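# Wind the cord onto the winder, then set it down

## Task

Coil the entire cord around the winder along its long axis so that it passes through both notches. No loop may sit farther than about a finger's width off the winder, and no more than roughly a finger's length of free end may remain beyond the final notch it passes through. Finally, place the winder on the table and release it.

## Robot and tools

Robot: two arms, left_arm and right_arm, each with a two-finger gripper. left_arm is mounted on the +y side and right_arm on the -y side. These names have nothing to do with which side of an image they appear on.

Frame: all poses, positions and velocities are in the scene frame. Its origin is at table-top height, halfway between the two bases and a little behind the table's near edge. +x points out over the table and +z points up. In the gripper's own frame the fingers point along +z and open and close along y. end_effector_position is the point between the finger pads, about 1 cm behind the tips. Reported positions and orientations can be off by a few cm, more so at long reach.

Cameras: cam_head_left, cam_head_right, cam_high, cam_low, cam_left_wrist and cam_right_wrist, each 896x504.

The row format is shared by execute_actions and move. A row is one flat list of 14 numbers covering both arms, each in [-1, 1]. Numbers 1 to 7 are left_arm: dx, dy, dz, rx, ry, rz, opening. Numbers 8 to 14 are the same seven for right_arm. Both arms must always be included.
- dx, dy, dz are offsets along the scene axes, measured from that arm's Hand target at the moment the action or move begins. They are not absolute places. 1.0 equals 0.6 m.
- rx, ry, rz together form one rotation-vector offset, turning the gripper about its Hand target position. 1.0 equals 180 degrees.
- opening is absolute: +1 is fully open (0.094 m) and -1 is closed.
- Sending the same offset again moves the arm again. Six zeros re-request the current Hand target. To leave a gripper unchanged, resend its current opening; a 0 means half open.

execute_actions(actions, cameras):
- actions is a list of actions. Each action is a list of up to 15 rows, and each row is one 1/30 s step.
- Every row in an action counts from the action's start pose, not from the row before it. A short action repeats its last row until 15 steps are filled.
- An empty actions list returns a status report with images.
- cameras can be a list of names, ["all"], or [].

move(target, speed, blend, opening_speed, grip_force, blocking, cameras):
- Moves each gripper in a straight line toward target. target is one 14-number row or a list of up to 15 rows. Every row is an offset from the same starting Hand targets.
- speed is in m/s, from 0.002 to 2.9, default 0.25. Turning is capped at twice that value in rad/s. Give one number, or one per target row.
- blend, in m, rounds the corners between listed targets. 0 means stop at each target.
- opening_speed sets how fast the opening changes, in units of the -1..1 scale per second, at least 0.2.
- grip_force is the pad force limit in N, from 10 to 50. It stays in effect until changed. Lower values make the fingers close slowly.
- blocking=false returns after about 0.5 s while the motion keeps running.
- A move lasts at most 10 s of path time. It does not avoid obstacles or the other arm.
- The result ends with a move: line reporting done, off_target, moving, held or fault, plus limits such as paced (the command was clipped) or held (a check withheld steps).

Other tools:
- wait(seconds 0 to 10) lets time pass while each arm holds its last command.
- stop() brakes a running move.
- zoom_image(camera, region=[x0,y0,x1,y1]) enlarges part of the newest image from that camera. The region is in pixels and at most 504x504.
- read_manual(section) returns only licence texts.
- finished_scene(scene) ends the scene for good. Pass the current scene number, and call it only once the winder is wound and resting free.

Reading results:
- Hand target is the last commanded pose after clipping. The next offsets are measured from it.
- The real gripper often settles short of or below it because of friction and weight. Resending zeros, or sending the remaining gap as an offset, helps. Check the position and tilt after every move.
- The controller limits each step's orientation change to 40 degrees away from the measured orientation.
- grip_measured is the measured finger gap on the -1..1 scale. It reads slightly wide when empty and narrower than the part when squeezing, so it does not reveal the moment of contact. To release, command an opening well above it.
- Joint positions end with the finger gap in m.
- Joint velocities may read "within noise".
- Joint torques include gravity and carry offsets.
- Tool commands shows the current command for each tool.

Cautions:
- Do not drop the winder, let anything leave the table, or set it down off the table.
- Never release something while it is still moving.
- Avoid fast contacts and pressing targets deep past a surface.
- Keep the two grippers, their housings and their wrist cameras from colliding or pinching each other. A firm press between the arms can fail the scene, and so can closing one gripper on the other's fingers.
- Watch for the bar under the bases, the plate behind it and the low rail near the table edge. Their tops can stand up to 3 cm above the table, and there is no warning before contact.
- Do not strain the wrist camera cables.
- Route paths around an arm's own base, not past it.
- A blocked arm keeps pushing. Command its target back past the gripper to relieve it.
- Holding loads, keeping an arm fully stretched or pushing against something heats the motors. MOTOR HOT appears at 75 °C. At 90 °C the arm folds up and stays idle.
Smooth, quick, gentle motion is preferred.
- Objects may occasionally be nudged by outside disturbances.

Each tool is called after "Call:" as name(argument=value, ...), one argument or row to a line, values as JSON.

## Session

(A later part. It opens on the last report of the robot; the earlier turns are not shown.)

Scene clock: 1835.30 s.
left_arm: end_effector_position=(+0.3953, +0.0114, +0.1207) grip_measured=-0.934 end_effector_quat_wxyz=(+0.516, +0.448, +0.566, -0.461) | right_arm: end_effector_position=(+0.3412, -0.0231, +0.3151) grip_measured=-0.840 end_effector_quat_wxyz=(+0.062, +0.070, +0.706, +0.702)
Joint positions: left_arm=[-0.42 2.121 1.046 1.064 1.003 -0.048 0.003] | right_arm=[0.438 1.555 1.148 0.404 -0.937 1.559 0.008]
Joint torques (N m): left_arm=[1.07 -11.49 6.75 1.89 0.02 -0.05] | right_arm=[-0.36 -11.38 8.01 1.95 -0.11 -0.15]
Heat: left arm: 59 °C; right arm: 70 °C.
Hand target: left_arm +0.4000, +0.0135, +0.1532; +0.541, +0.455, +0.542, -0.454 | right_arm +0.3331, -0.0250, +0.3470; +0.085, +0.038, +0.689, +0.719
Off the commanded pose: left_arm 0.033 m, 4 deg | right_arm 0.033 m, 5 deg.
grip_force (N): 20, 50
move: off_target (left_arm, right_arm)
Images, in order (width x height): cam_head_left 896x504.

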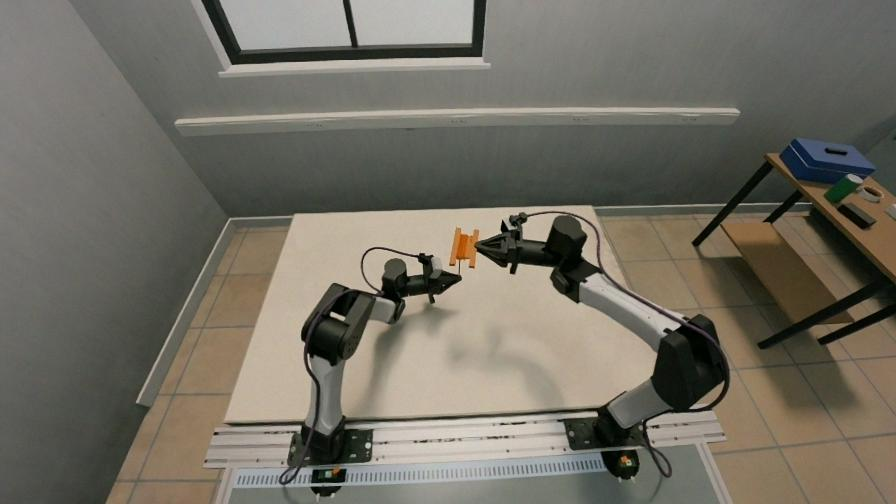

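Call:
move(
  target=[
    [-0.125,0.007,0.026,0,0,0,-1.0,0,0,0,0,0,0,-0.97],
    [-0.2085,0.0135,0.068,0,0,0,-1.0,0,0,0,0,0,0,-0.97],
    [-0.299,0.029,0.171,0,0,0,-1.0,0,0,0,0,0,0,-0.97],
    [-0.340,0.0365,0.254,0,0,0,-1.0,0,0,0,0,0,0,-0.97],
    [-0.322,0.042,0.371,0,0,0,-1.0,0,0,0,0,0,0,-0.97],
    [-0.247,0.083,0.453,0,0,0,-1.0,0,0,0,0,0,0,-0.97],
    [-0.139,0.072,0.493,0,0,0,-1.0,0,0,0,0,0,0,-0.97],
    [-0.032,0.054,0.450,0,0,0,-1.0,0,0,0,0,0,0,-0.97],
    [0.026,0.018,0.374,0,0,0,-1.0,0,0,0,0,0,0,-0.97],
    [0.043,-0.022,0.299,0,0,0,-1.0,0,0,0,0,0,0,-0.97],
    [0.046,-0.031,0.241,0,0,0,-1.0,0,0,0,0,0,0,-0.97],
  ],
  speed=0.13,
  blend=[0.03,0.03,0.03,0.03,0.03,0.03,0.03,0.03,0.02,0.015,0],
  cameras=["cam_head_left", "cam_head_right", "cam_high", "cam_low"],
)

Call:
zoom_image(
  camera="cam_low",
  region=[430, 200, 600, 300],
)

Call:
zoom_image(
  camera="cam_head_left",
  region=[410, 190, 510, 290],
)

Call:
zoom_image(
  camera="cam_head_right",
  region=[410, 190, 510, 290],
)

Scene clock: 1903.63 s.
left_arm: end_effector_position=(+0.4210, +0.0000, +0.3174) grip_measured=-0.935 end_effector_quat_wxyz=(+0.552, +0.464, +0.524, -0.453) | right_arm: end_effector_position=(+0.3466, -0.0262, +0.3026) grip_measured=-0.840 end_effector_quat_wxyz=(+0.048, +0.105, +0.717, +0.687)
Joint positions: left_arm=[-0.406 1.894 1.517 0.485 1.027 -0.052 0.003] | right_arm=[0.432 1.555 1.15 0.328 -0.912 1.566 0.008]
Joint torques (N m): left_arm=[-0.91 -5.65 5.15 1.73 -0.39 0.01] | right_arm=[0.25 -12.18 7.69 2.58 -0.53 -0.34]
Heat: left arm: 64 °C; right arm: 71 °C.
Hand target: left_arm +0.4276, -0.0052, +0.2978; +0.541, +0.455, +0.542, -0.454 | right_arm +0.3330, -0.0249, +0.3470; +0.085, +0.038, +0.689, +0.719
Off the commanded pose: left_arm 0.021 m, 3 deg | right_arm 0.046 m, 10 deg.
grip_force (N): 20, 50
move: off_target (left_arm, right_arm); blend cut to 0.0281 m at target 1, 0.0281 m at target 2, 0.0279 m at target 3, 0.0279 m at target 4
Images, in order (width x height): cam_head_left 896x504, cam_head_right 896x504, cam_high 896x504, cam_low 896x504.

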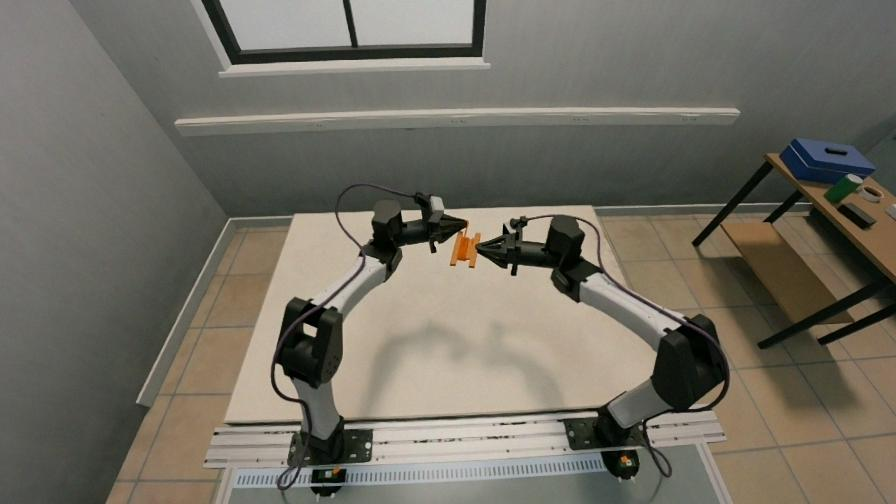

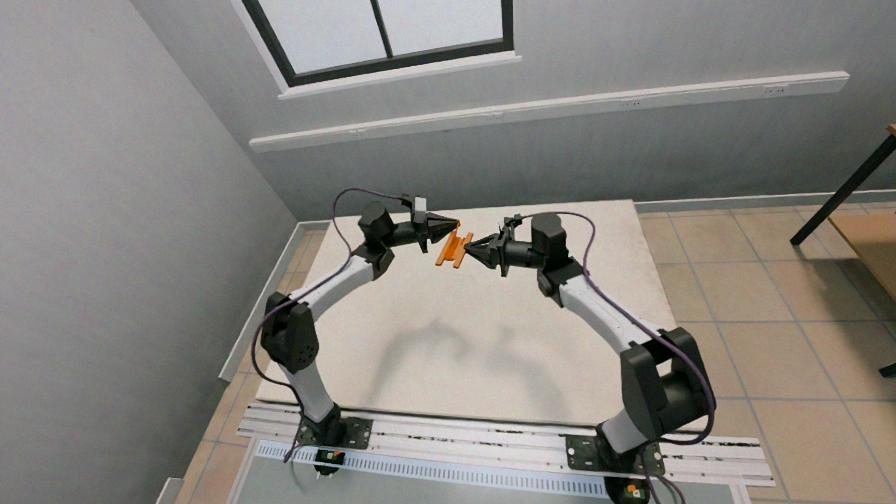

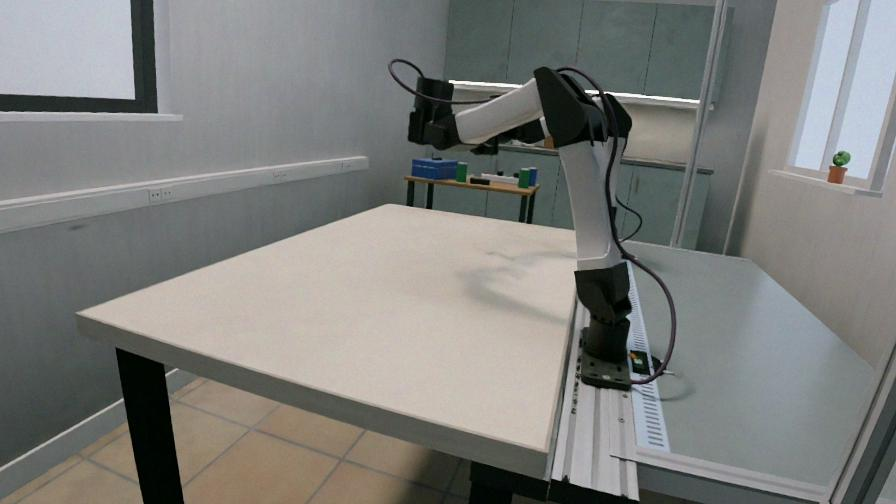

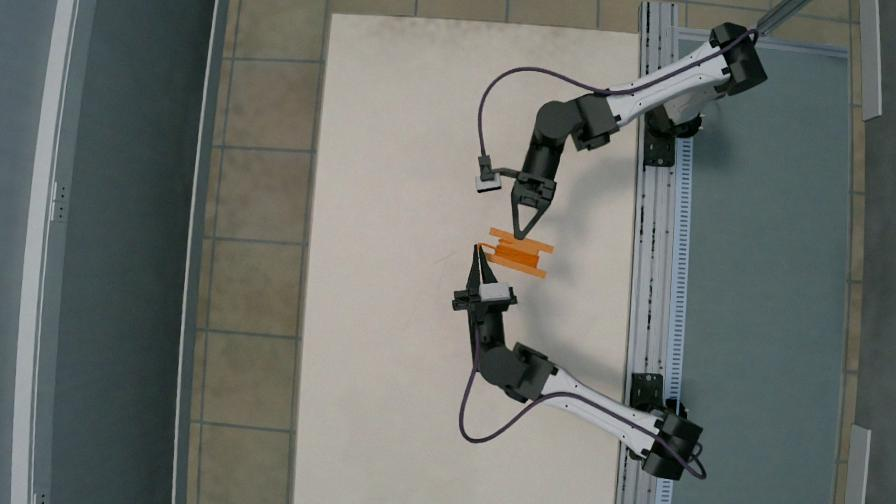

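Scaled by 2.965 from the camera's 896x504 image, which has a finer 1280x720 frame.

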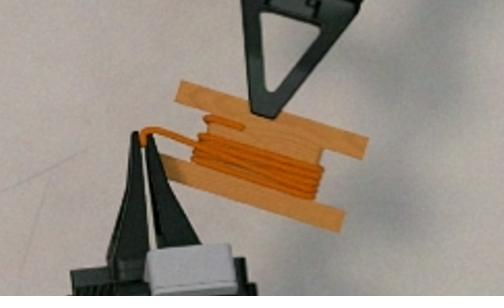

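Scaled by 5.040 from the camera's 896x504 image, which has a finer 1280x720 frame.

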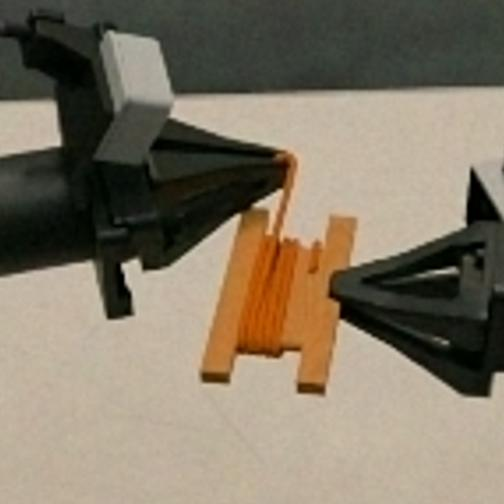

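Scaled by 5.040 from the camera's 896x504 image, which has a finer 1280x720 frame.

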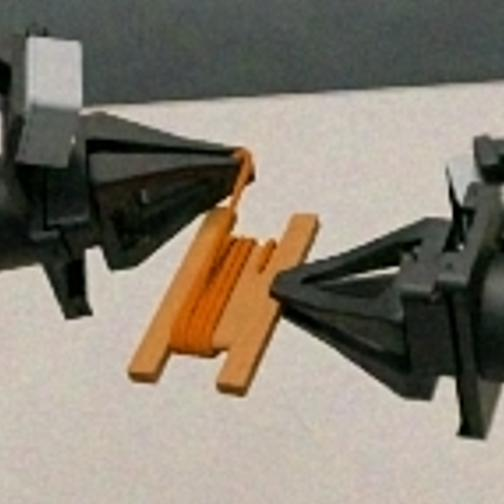

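Call:
move(
  target=[0.01,0,0.082,0,0,0,-1.0,0,0,0,0,0,0,-0.97],
  speed=0.08,
  cameras=["cam_head_left", "cam_head_right", "cam_low"],
)

Call:
zoom_image(
  camera="cam_low",
  region=[430, 200, 600, 300],
)

Call:
zoom_image(
  camera="cam_head_left",
  region=[410, 190, 510, 290],
)

Call:
zoom_image(
  camera="cam_head_right",
  region=[410, 190, 510, 290],
)

Scene clock: 1927.23 s.
left_arm: end_effector_position=(+0.4240, -0.0051, +0.3428) grip_measured=-0.935 end_effector_quat_wxyz=(+0.532, +0.462, +0.539, -0.462) | right_arm: end_effector_position=(+0.3478, -0.0260, +0.3158) grip_measured=-0.840 end_effector_quat_wxyz=(+0.072, +0.084, +0.704, +0.701)
Joint positions: left_arm=[-0.41 1.907 1.67 0.293 1.038 -0.053 0.003] | right_arm=[0.432 1.555 1.15 0.402 -0.91 1.566 0.008]
Joint torques (N m): left_arm=[0.38 -6.48 9.02 1.79 -0.38 -0.03] | right_arm=[0.36 -11.23 7.84 1.91 -0.49 -0.26]
Heat: left arm: 55 °C; right arm: 72 °C.
Hand target: left_arm +0.4336, -0.0052, +0.3470; +0.541, +0.455, +0.542, -0.454 | right_arm +0.3331, -0.0249, +0.3470; +0.085, +0.038, +0.689, +0.719
Off the commanded pose: left_arm 0.010 m, 2 deg | right_arm 0.035 m, 6 deg.
grip_force (N): 20, 50
move: off_target (right_arm)
Images, in order (width x height): cam_head_left 896x504, cam_head_right 896x504, cam_low 896x504.

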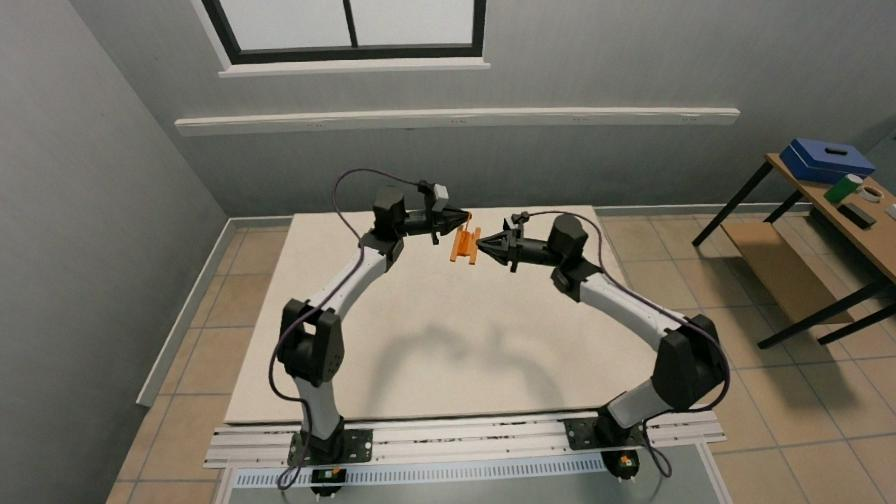

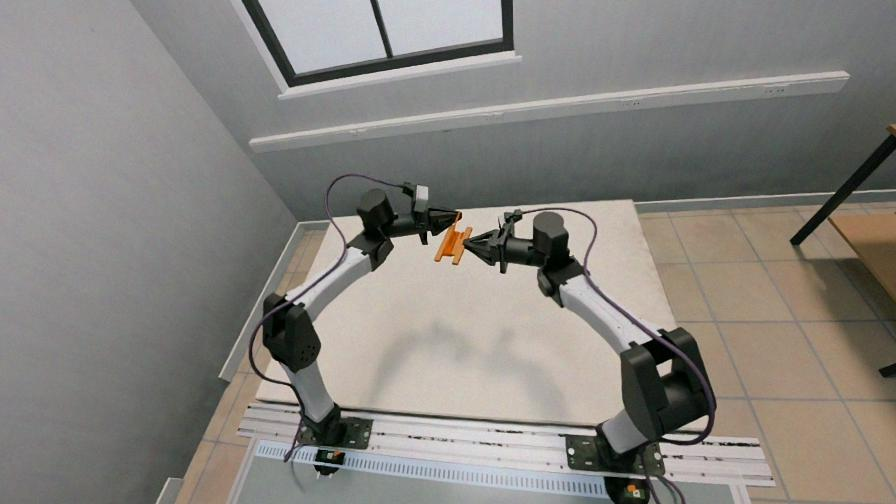

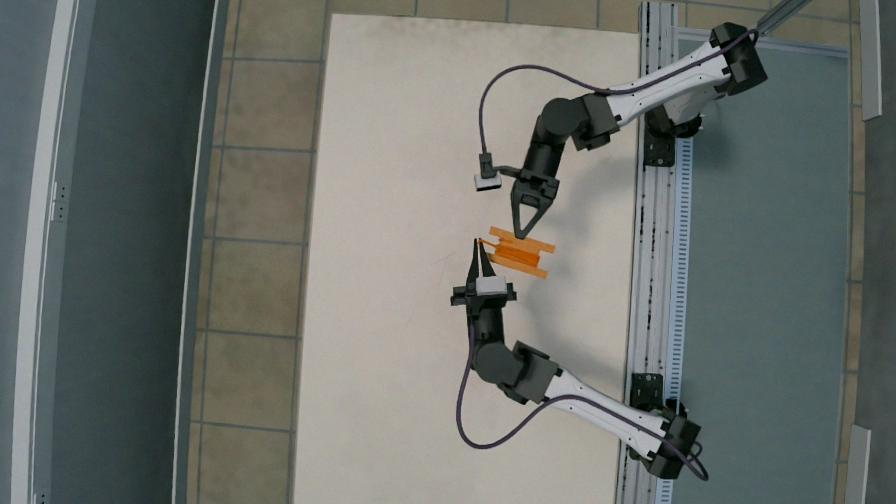

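Scaled by 2.965 from the camera's 896x504 image, which has a finer 1280x720 frame.

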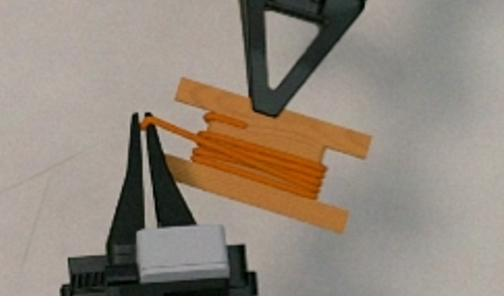

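Scaled by 5.040 from the camera's 896x504 image, which has a finer 1280x720 frame.

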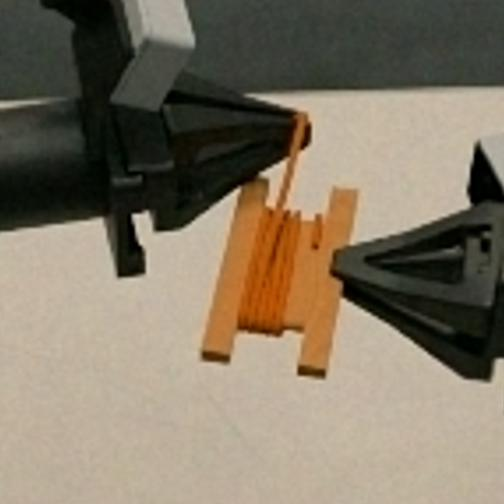

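Scaled by 5.040 from the camera's 896x504 image, which has a finer 1280x720 frame.

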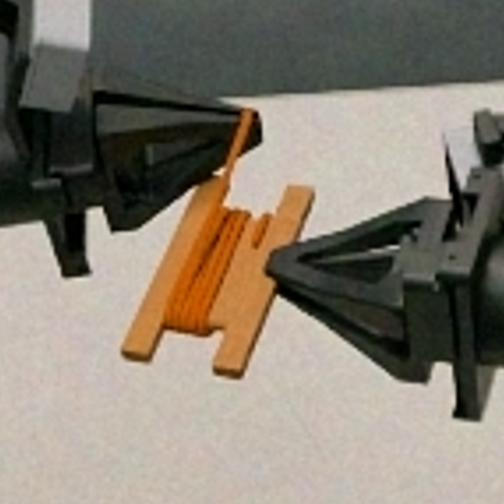

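Call:
move(
  target=[
    [0,0,0,0,0,0,-0.6,0,0,0,0,0,0,-0.97],
    [0.017,0.1,0,0,0,0,-0.6,0,0,0,0,0,0,-0.97],
  ],
  speed=0.25,
  grip_force=[50, 50],
  cameras=["cam_head_left", "cam_head_right", "cam_low"],
)

Call:
zoom_image(
  camera="cam_low",
  region=[430, 200, 600, 300],
)

Call:
zoom_image(
  camera="cam_head_left",
  region=[410, 190, 510, 290],
)

Call:
zoom_image(
  camera="cam_head_right",
  region=[410, 190, 510, 290],
)

Scene clock: 1950.07 s.
left_arm: end_effector_position=(+0.4494, +0.0538, +0.3362) grip_measured=-0.602 end_effector_quat_wxyz=(+0.531, +0.447, +0.557, -0.456) | right_arm: end_effector_position=(+0.3432, -0.0251, +0.3163) grip_measured=-0.840 end_effector_quat_wxyz=(+0.063, +0.073, +0.705, +0.703)
Joint positions: left_arm=[-0.27 1.907 1.651 0.293 1.139 -0.065 0.019] | right_arm=[0.432 1.555 1.15 0.404 -0.937 1.566 0.008]
Joint torques (N m): left_arm=[0.28 -8.95 6 2.14 0.03 -0.09] | right_arm=[0.29 -11.28 8.21 1.97 -0.15 -0.19]
Heat: left arm: 54 °C; right arm: 71 °C.
Hand target: left_arm +0.4438, +0.0548, +0.3470; +0.541, +0.455, +0.542, -0.454 | right_arm +0.3330, -0.0249, +0.3470; +0.085, +0.038, +0.689, +0.719
Off the commanded pose: left_arm 0.012 m, 2 deg | right_arm 0.032 m, 5 deg.
move: off_target (left_arm, right_arm)
Images, in order (width x height): cam_head_left 896x504, cam_head_right 896x504, cam_low 896x504.

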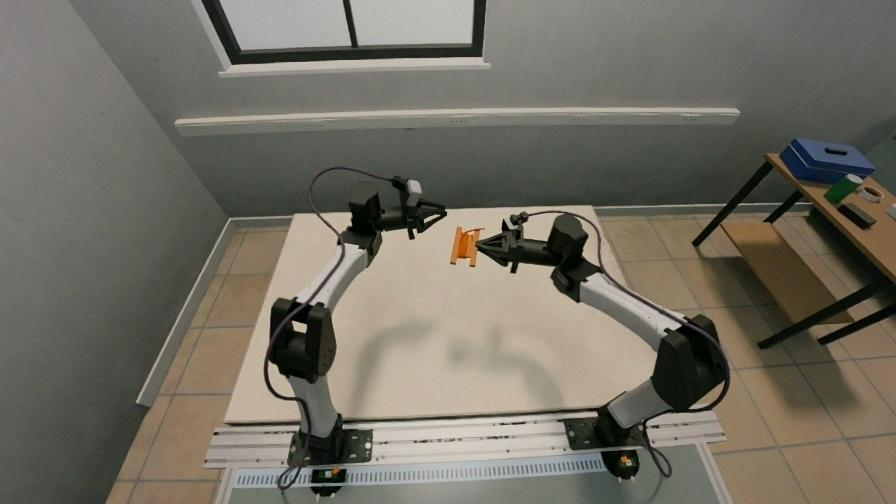

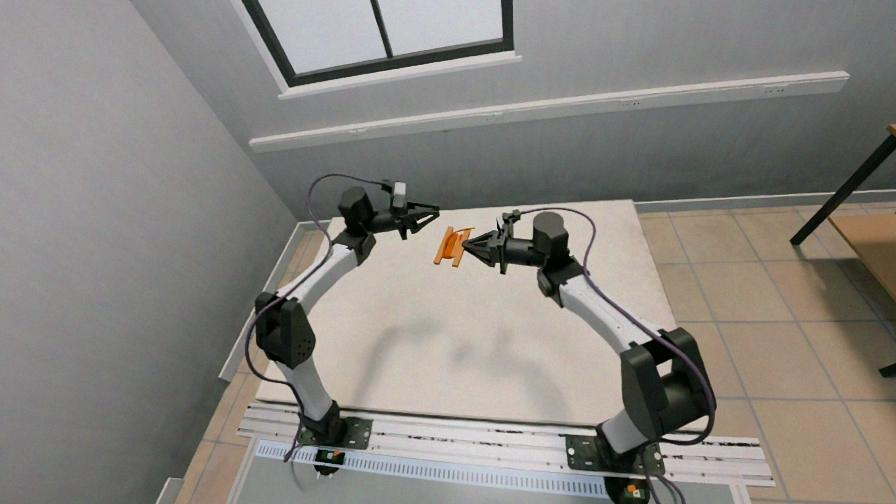

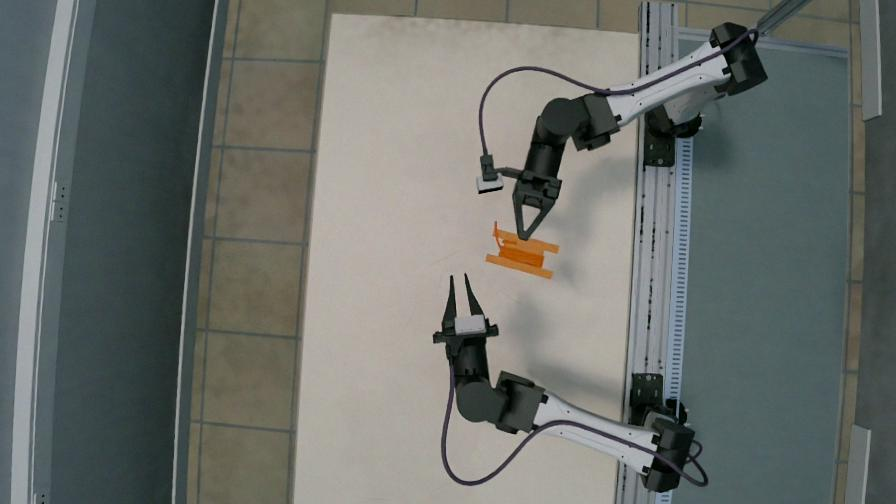

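Scaled by 2.965 from the camera's 896x504 image, which has a finer 1280x720 frame.

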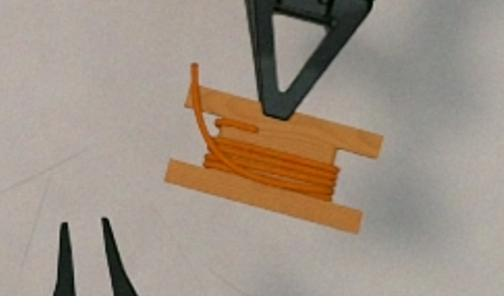

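Scaled by 5.040 from the camera's 896x504 image, which has a finer 1280x720 frame.

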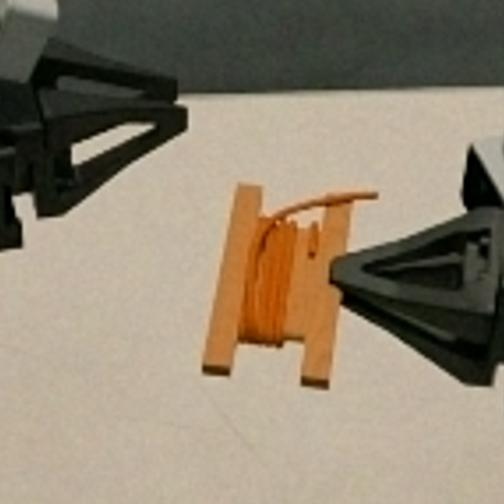

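Scaled by 5.040 from the camera's 896x504 image, which has a finer 1280x720 frame.

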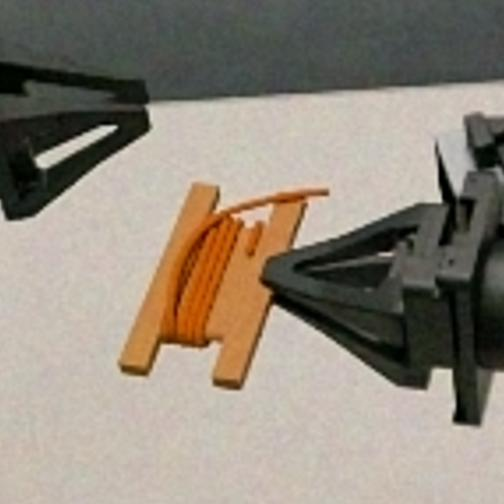

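Call:
move(
  target=[0.0,0.13,0,0,0,0,-0.6,0,0,-0.06,-0.2129,0.2006,-0.0577,-0.97],
  speed=0.25,
  cameras=["cam_head_left", "cam_head_right", "cam_low", "cam_high"],
)

Call:
zoom_image(
  camera="cam_low",
  region=[430, 200, 600, 300],
)

Call:
zoom_image(
  camera="cam_head_left",
  region=[410, 190, 530, 310],
)

Call:
zoom_image(
  camera="cam_head_right",
  region=[410, 190, 530, 310],
)

Scene clock: 2087.67 s.
left_arm: end_effector_position=(+0.4568, +0.1291, +0.3209) grip_measured=-0.602 end_effector_quat_wxyz=(+0.520, +0.438, +0.565, -0.467) | right_arm: end_effector_position=(+0.3314, -0.0289, +0.3082) grip_measured=-0.840 end_effector_quat_wxyz=(-0.063, +0.290, +0.868, +0.399)
Joint positions: left_arm=[-0.095 1.898 1.565 0.385 1.32 -0.122 0.019] | right_arm=[0.536 1.89 2.238 -1.286 -0.587 1.38 0.008]
Joint torques (N m): left_arm=[0.9 -11.49 5.93 2.01 0.03 -0.08] | right_arm=[0.13 -8.06 7.32 1.27 -0.16 -0.2]
Heat: left arm: 58 °C; right arm: 70 °C.
Hand target: left_arm +0.4438, +0.1329, +0.3470; +0.541, +0.455, +0.542, -0.454 | right_arm +0.3331, -0.0250, +0.3112; -0.058, +0.285, +0.869, +0.401
Off the commanded pose: left_arm 0.029 m, 4 deg | right_arm 0.005 m, 1 deg.
move: off_target (left_arm)
Images, in order (width x height): cam_head_left 896x504, cam_head_right 896x504, cam_high 896x504, cam_low 896x504.

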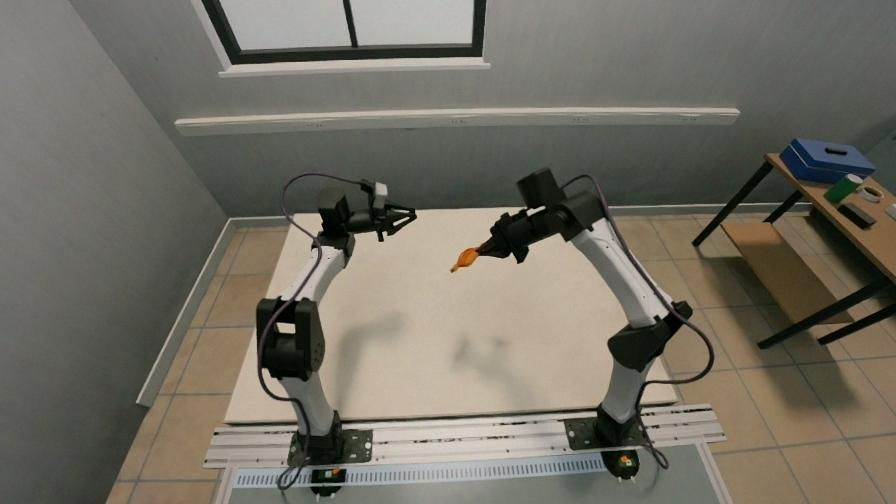

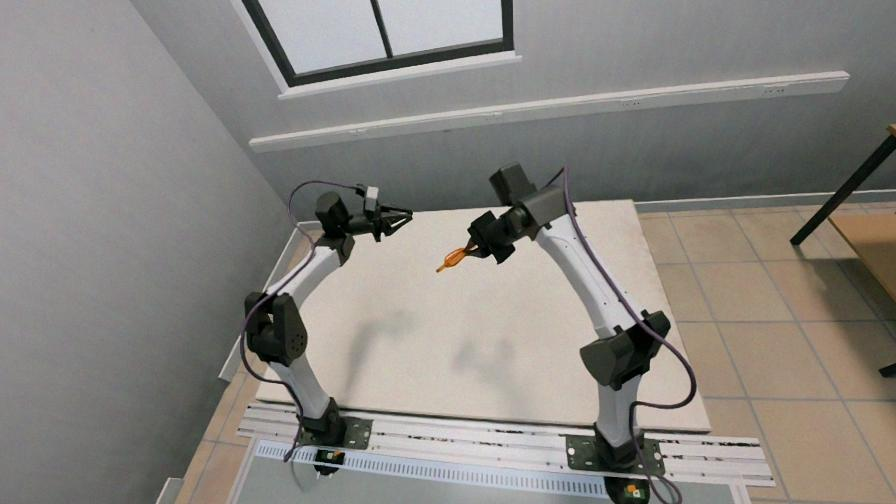

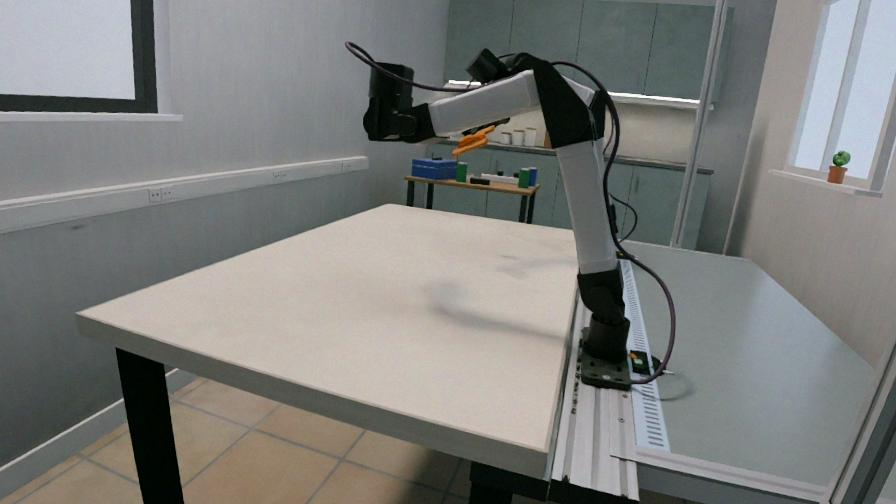

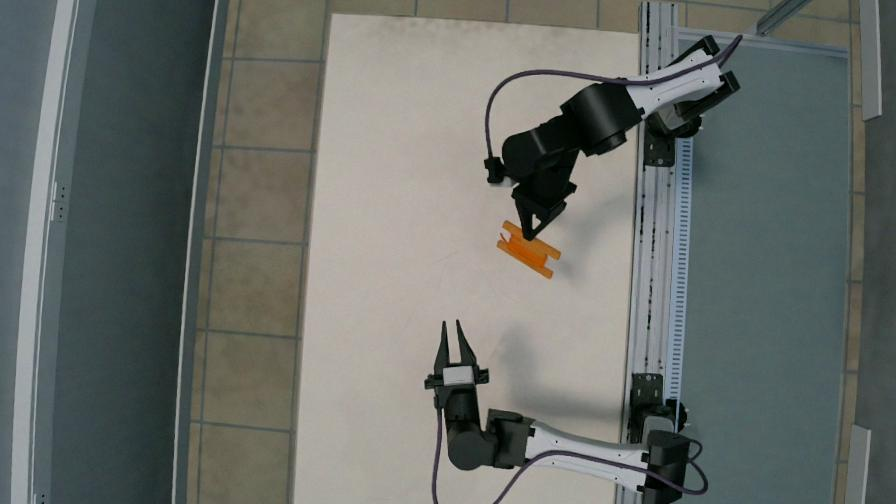

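Scaled by 2.965 from the camera's 896x504 image, which has a finer 1280x720 frame.

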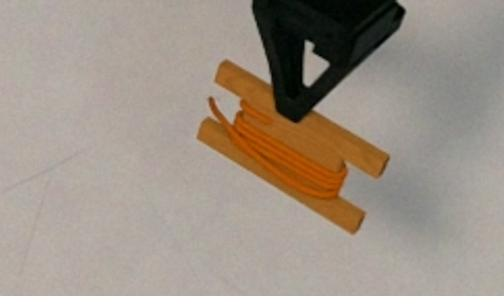

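Scaled by 4.200 from the camera's 896x504 image, which has a finer 1280x720 frame.

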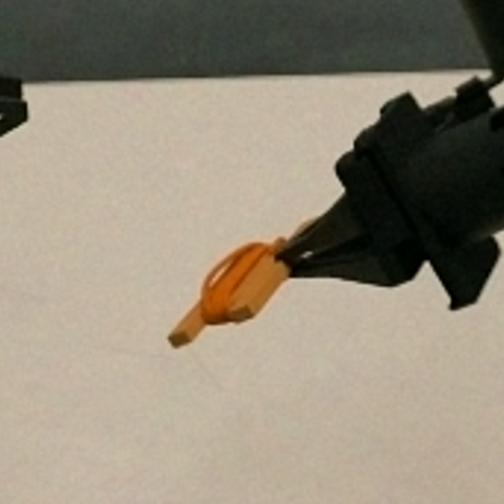

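Scaled by 4.200 from the camera's 896x504 image, which has a finer 1280x720 frame.

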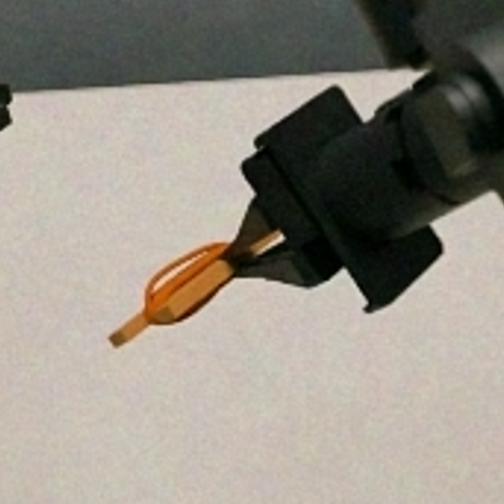

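Call:
move(
  target=[0,0,0,0,0,0,-0.6,0,0,-0.08,0.2416,-0.0693,0.0097,-0.97],
  speed=0.25,
  cameras=["cam_head_left", "cam_head_right", "cam_low", "cam_high"],
)

Call:
zoom_image(
  camera="cam_low",
  region=[430, 200, 600, 300],
)

Call:
zoom_image(
  camera="cam_head_left",
  region=[410, 200, 530, 320],
)

Call:
zoom_image(
  camera="cam_high",
  region=[400, 90, 560, 230],
)

Scene clock: 2123.30 s.
left_arm: end_effector_position=(+0.4568, +0.1291, +0.3209) grip_measured=-0.602 end_effector_quat_wxyz=(+0.520, +0.438, +0.565, -0.467) | right_arm: end_effector_position=(+0.3306, -0.0258, +0.2645) grip_measured=-0.840 end_effector_quat_wxyz=(-0.076, +0.186, +0.668, +0.717)
Joint positions: left_arm=[-0.095 1.898 1.565 0.386 1.32 -0.122 0.019] | right_arm=[0.437 1.607 0.931 0.749 -0.958 1.99 0.008]
Joint torques (N m): left_arm=[0.88 -11.45 5.9 2.02 0.02 -0.07] | right_arm=[-0.34 -6.53 5.44 1.84 0.12 -0.09]
Heat: left arm: 60 °C; right arm: 61 °C.
Hand target: left_arm +0.4438, +0.1329, +0.3470; +0.541, +0.455, +0.542, -0.454 | right_arm +0.3330, -0.0249, +0.2630; -0.073, +0.186, +0.664, +0.720
Off the commanded pose: left_arm 0.029 m, 4 deg | right_arm 0.003 m, 1 deg.
move: off_target (left_arm)
Images, in order (width x height): cam_head_left 896x504, cam_head_right 896x504, cam_high 896x504, cam_low 896x504.

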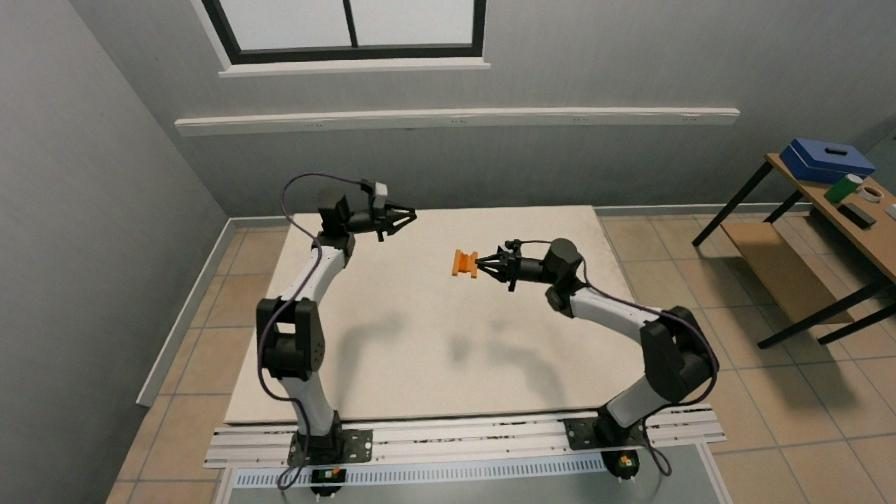

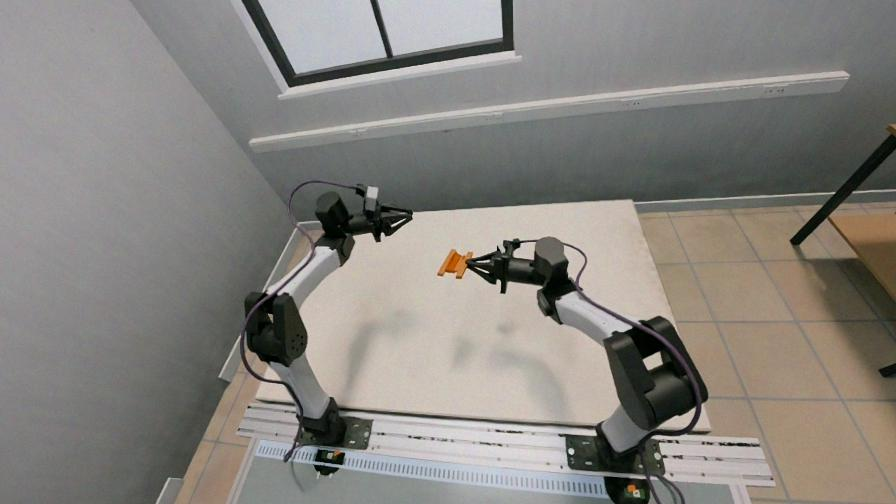

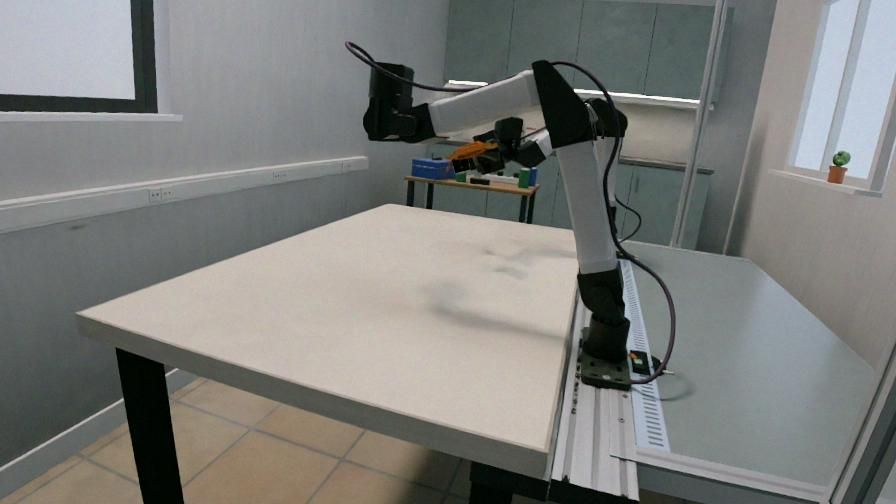

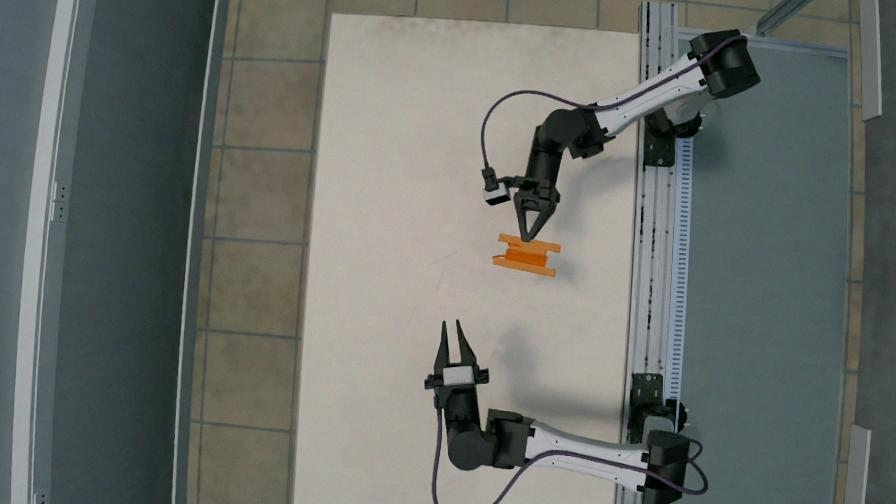

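Scaled by 2.965 from the camera's 896x504 image, which has a finer 1280x720 frame.

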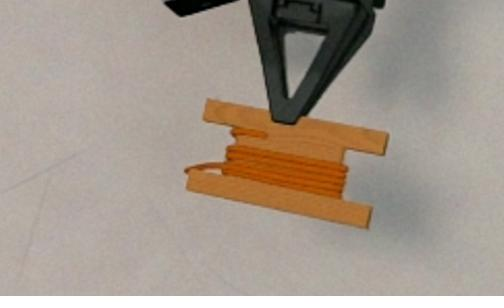

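Scaled by 4.200 from the camera's 896x504 image, which has a finer 1280x720 frame.

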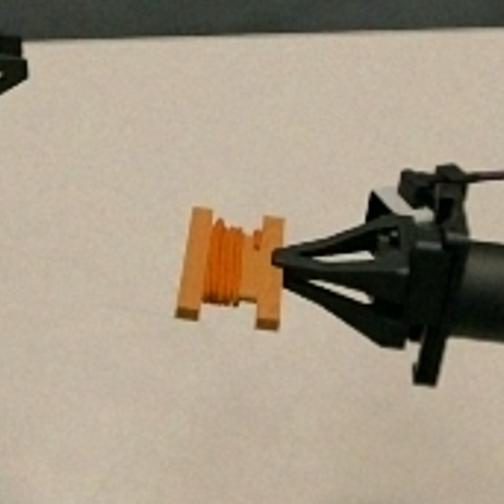

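Scaled by 3.150 from the camera's 896x504 image, which has a finer 1280x720 frame.

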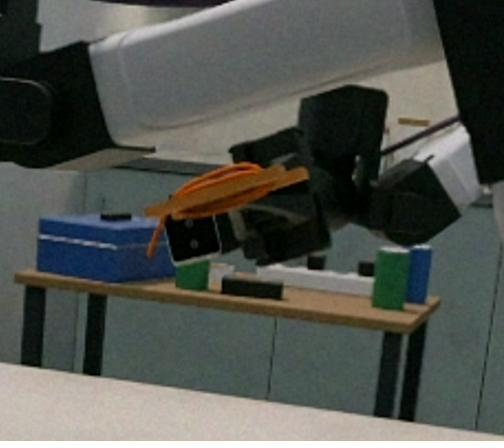

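Call:
move(
  target=[
    [-0.190,0.062,-0.178,0.2225,0.1565,0.1925,0.6,-0.019,0.026,-0.13,-0.0177,-0.0573,-0.0016,-0.97],
    [-0.256,-0.005,-0.303,0.445,0.313,0.385,0.6,-0.038,0.052,-0.263,-0.0354,-0.1146,-0.0031,-0.97],
  ],
  speed=0.2,
  blend=0.03,
  cameras=["cam_head_left", "cam_head_right", "cam_low", "cam_high"],
)

Call:
zoom_image(
  camera="cam_low",
  region=[430, 180, 650, 310],
)

Call:
zoom_image(
  camera="cam_high",
  region=[400, 120, 560, 260],
)

Scene clock: 2193.13 s.
left_arm: end_effector_position=(+0.2906, +0.1259, +0.1660) grip_measured=+0.598 end_effector_quat_wxyz=(+0.089, +0.104, +0.985, +0.109) | right_arm: end_effector_position=(+0.3115, +0.0042, +0.1064) grip_measured=-0.840 end_effector_quat_wxyz=(+0.051, +0.069, +0.707, +0.702)
Joint positions: left_arm=[-0.768 1.905 1.943 -1.566 -0.263 -0.533 0.075] | right_arm=[0.54 2.035 0.717 1.307 -0.853 1.568 0.008]
Joint torques (N m): left_arm=[-0.09 -6.12 5.31 0.26 -0.49 -0.17] | right_arm=[0.32 -7.82 3.6 2.04 0.14 -0.33]
Heat: left arm: 61 °C; right arm: 57 °C.
Hand target: left_arm +0.2903, +0.1299, +0.1652; +0.015, +0.085, +0.981, +0.172 | right_arm +0.3103, +0.0062, +0.1053; +0.061, +0.061, +0.704, +0.705
Off the commanded pose: left_arm 0.004 m, 11 deg | right_arm 0.003 m, 2 deg.
joint sent to its limit (left arm) — joint 4 (wrist pitch), lower limit. The joint targets are off in orientation, not in position.
move: off_target (left_arm)
Images, in order (width x height): cam_head_left 896x504, cam_head_right 896x504, cam_high 896x504, cam_low 896x504.

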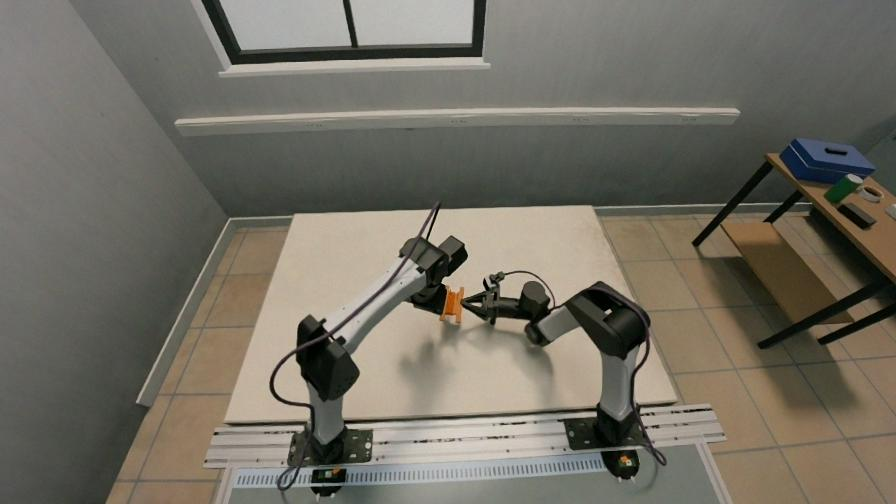

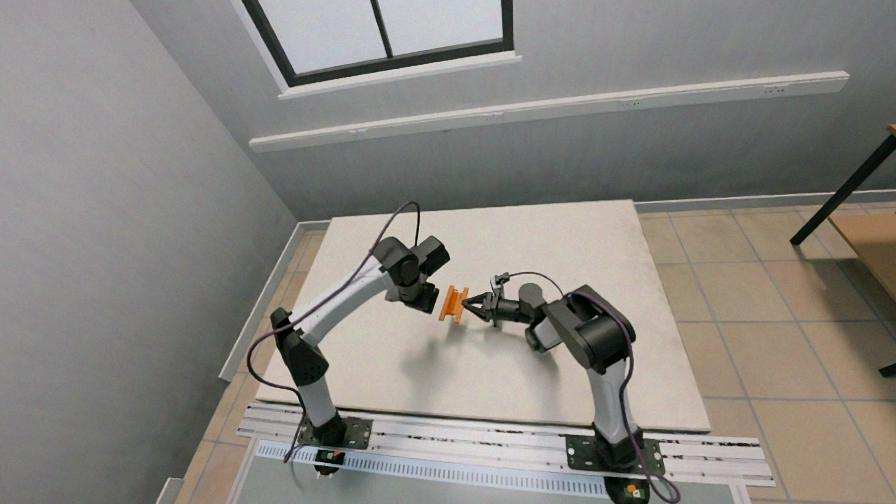

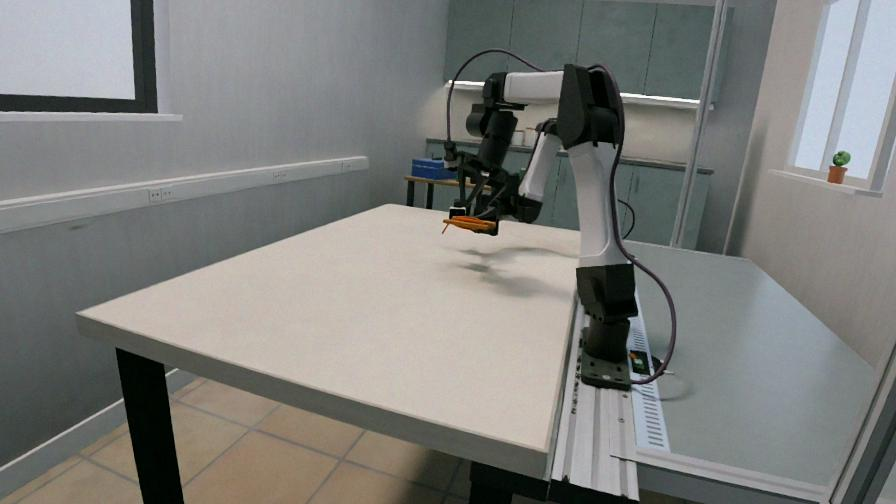

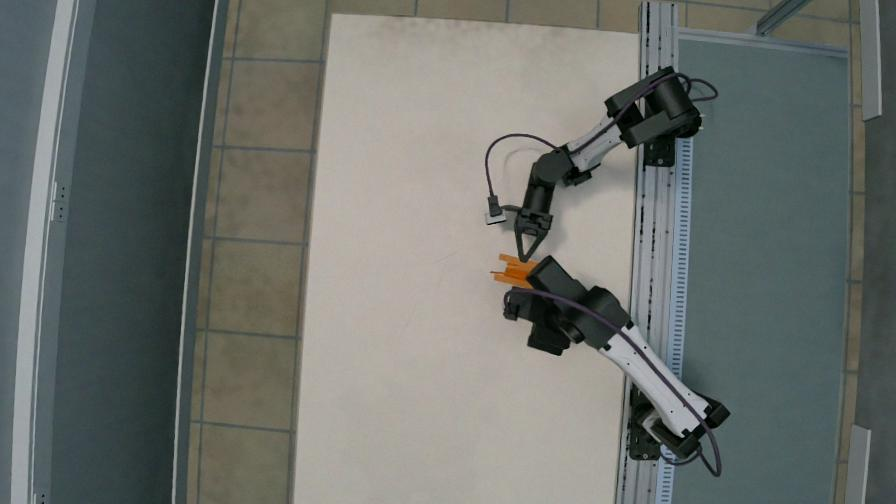

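Scaled by 2.291 from the camera's 896x504 image, which has a finer 1280x720 frame.

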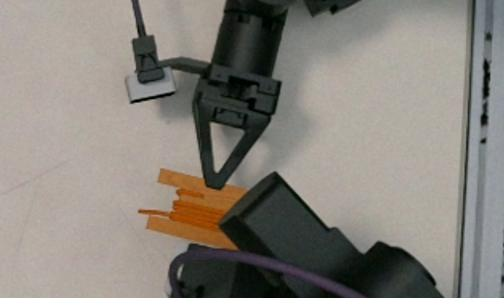

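Scaled by 3.150 from the camera's 896x504 image, which has a finer 1280x720 frame.

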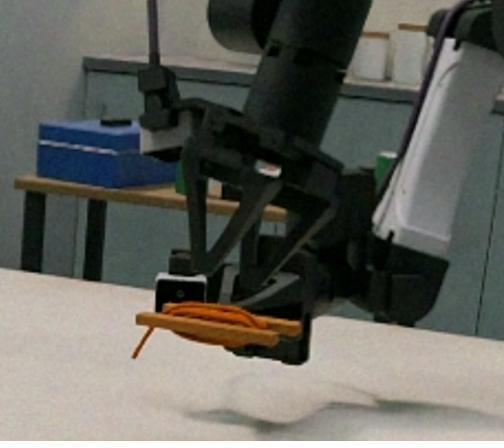

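Call:
zoom_image(
  camera="cam_head_left",
  region=[410, 260, 500, 350],
)

Call:
zoom_image(
  camera="cam_head_right",
  region=[410, 260, 500, 350],
)

Scaled by 5.600 from the camera's 896x504 image, which has a finer 1280x720 frame.

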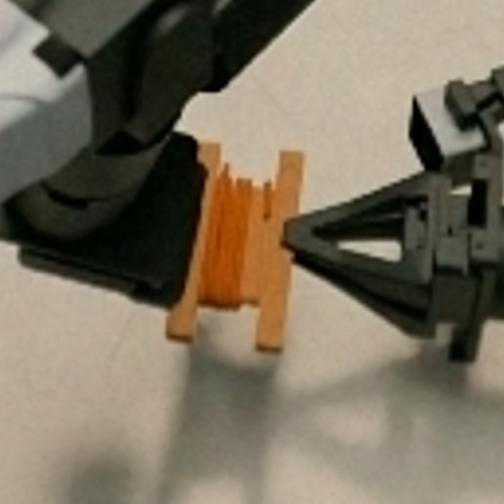

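Scaled by 5.600 from the camera's 896x504 image, which has a finer 1280x720 frame.

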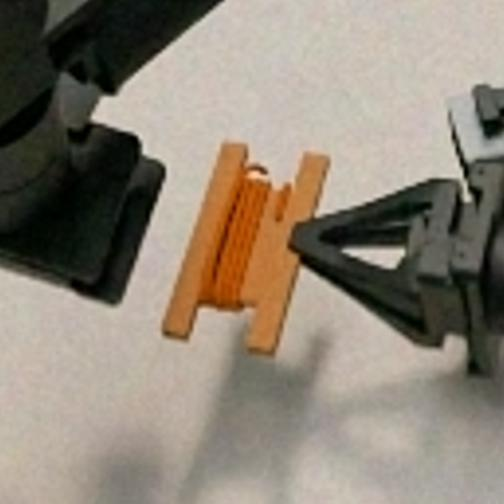

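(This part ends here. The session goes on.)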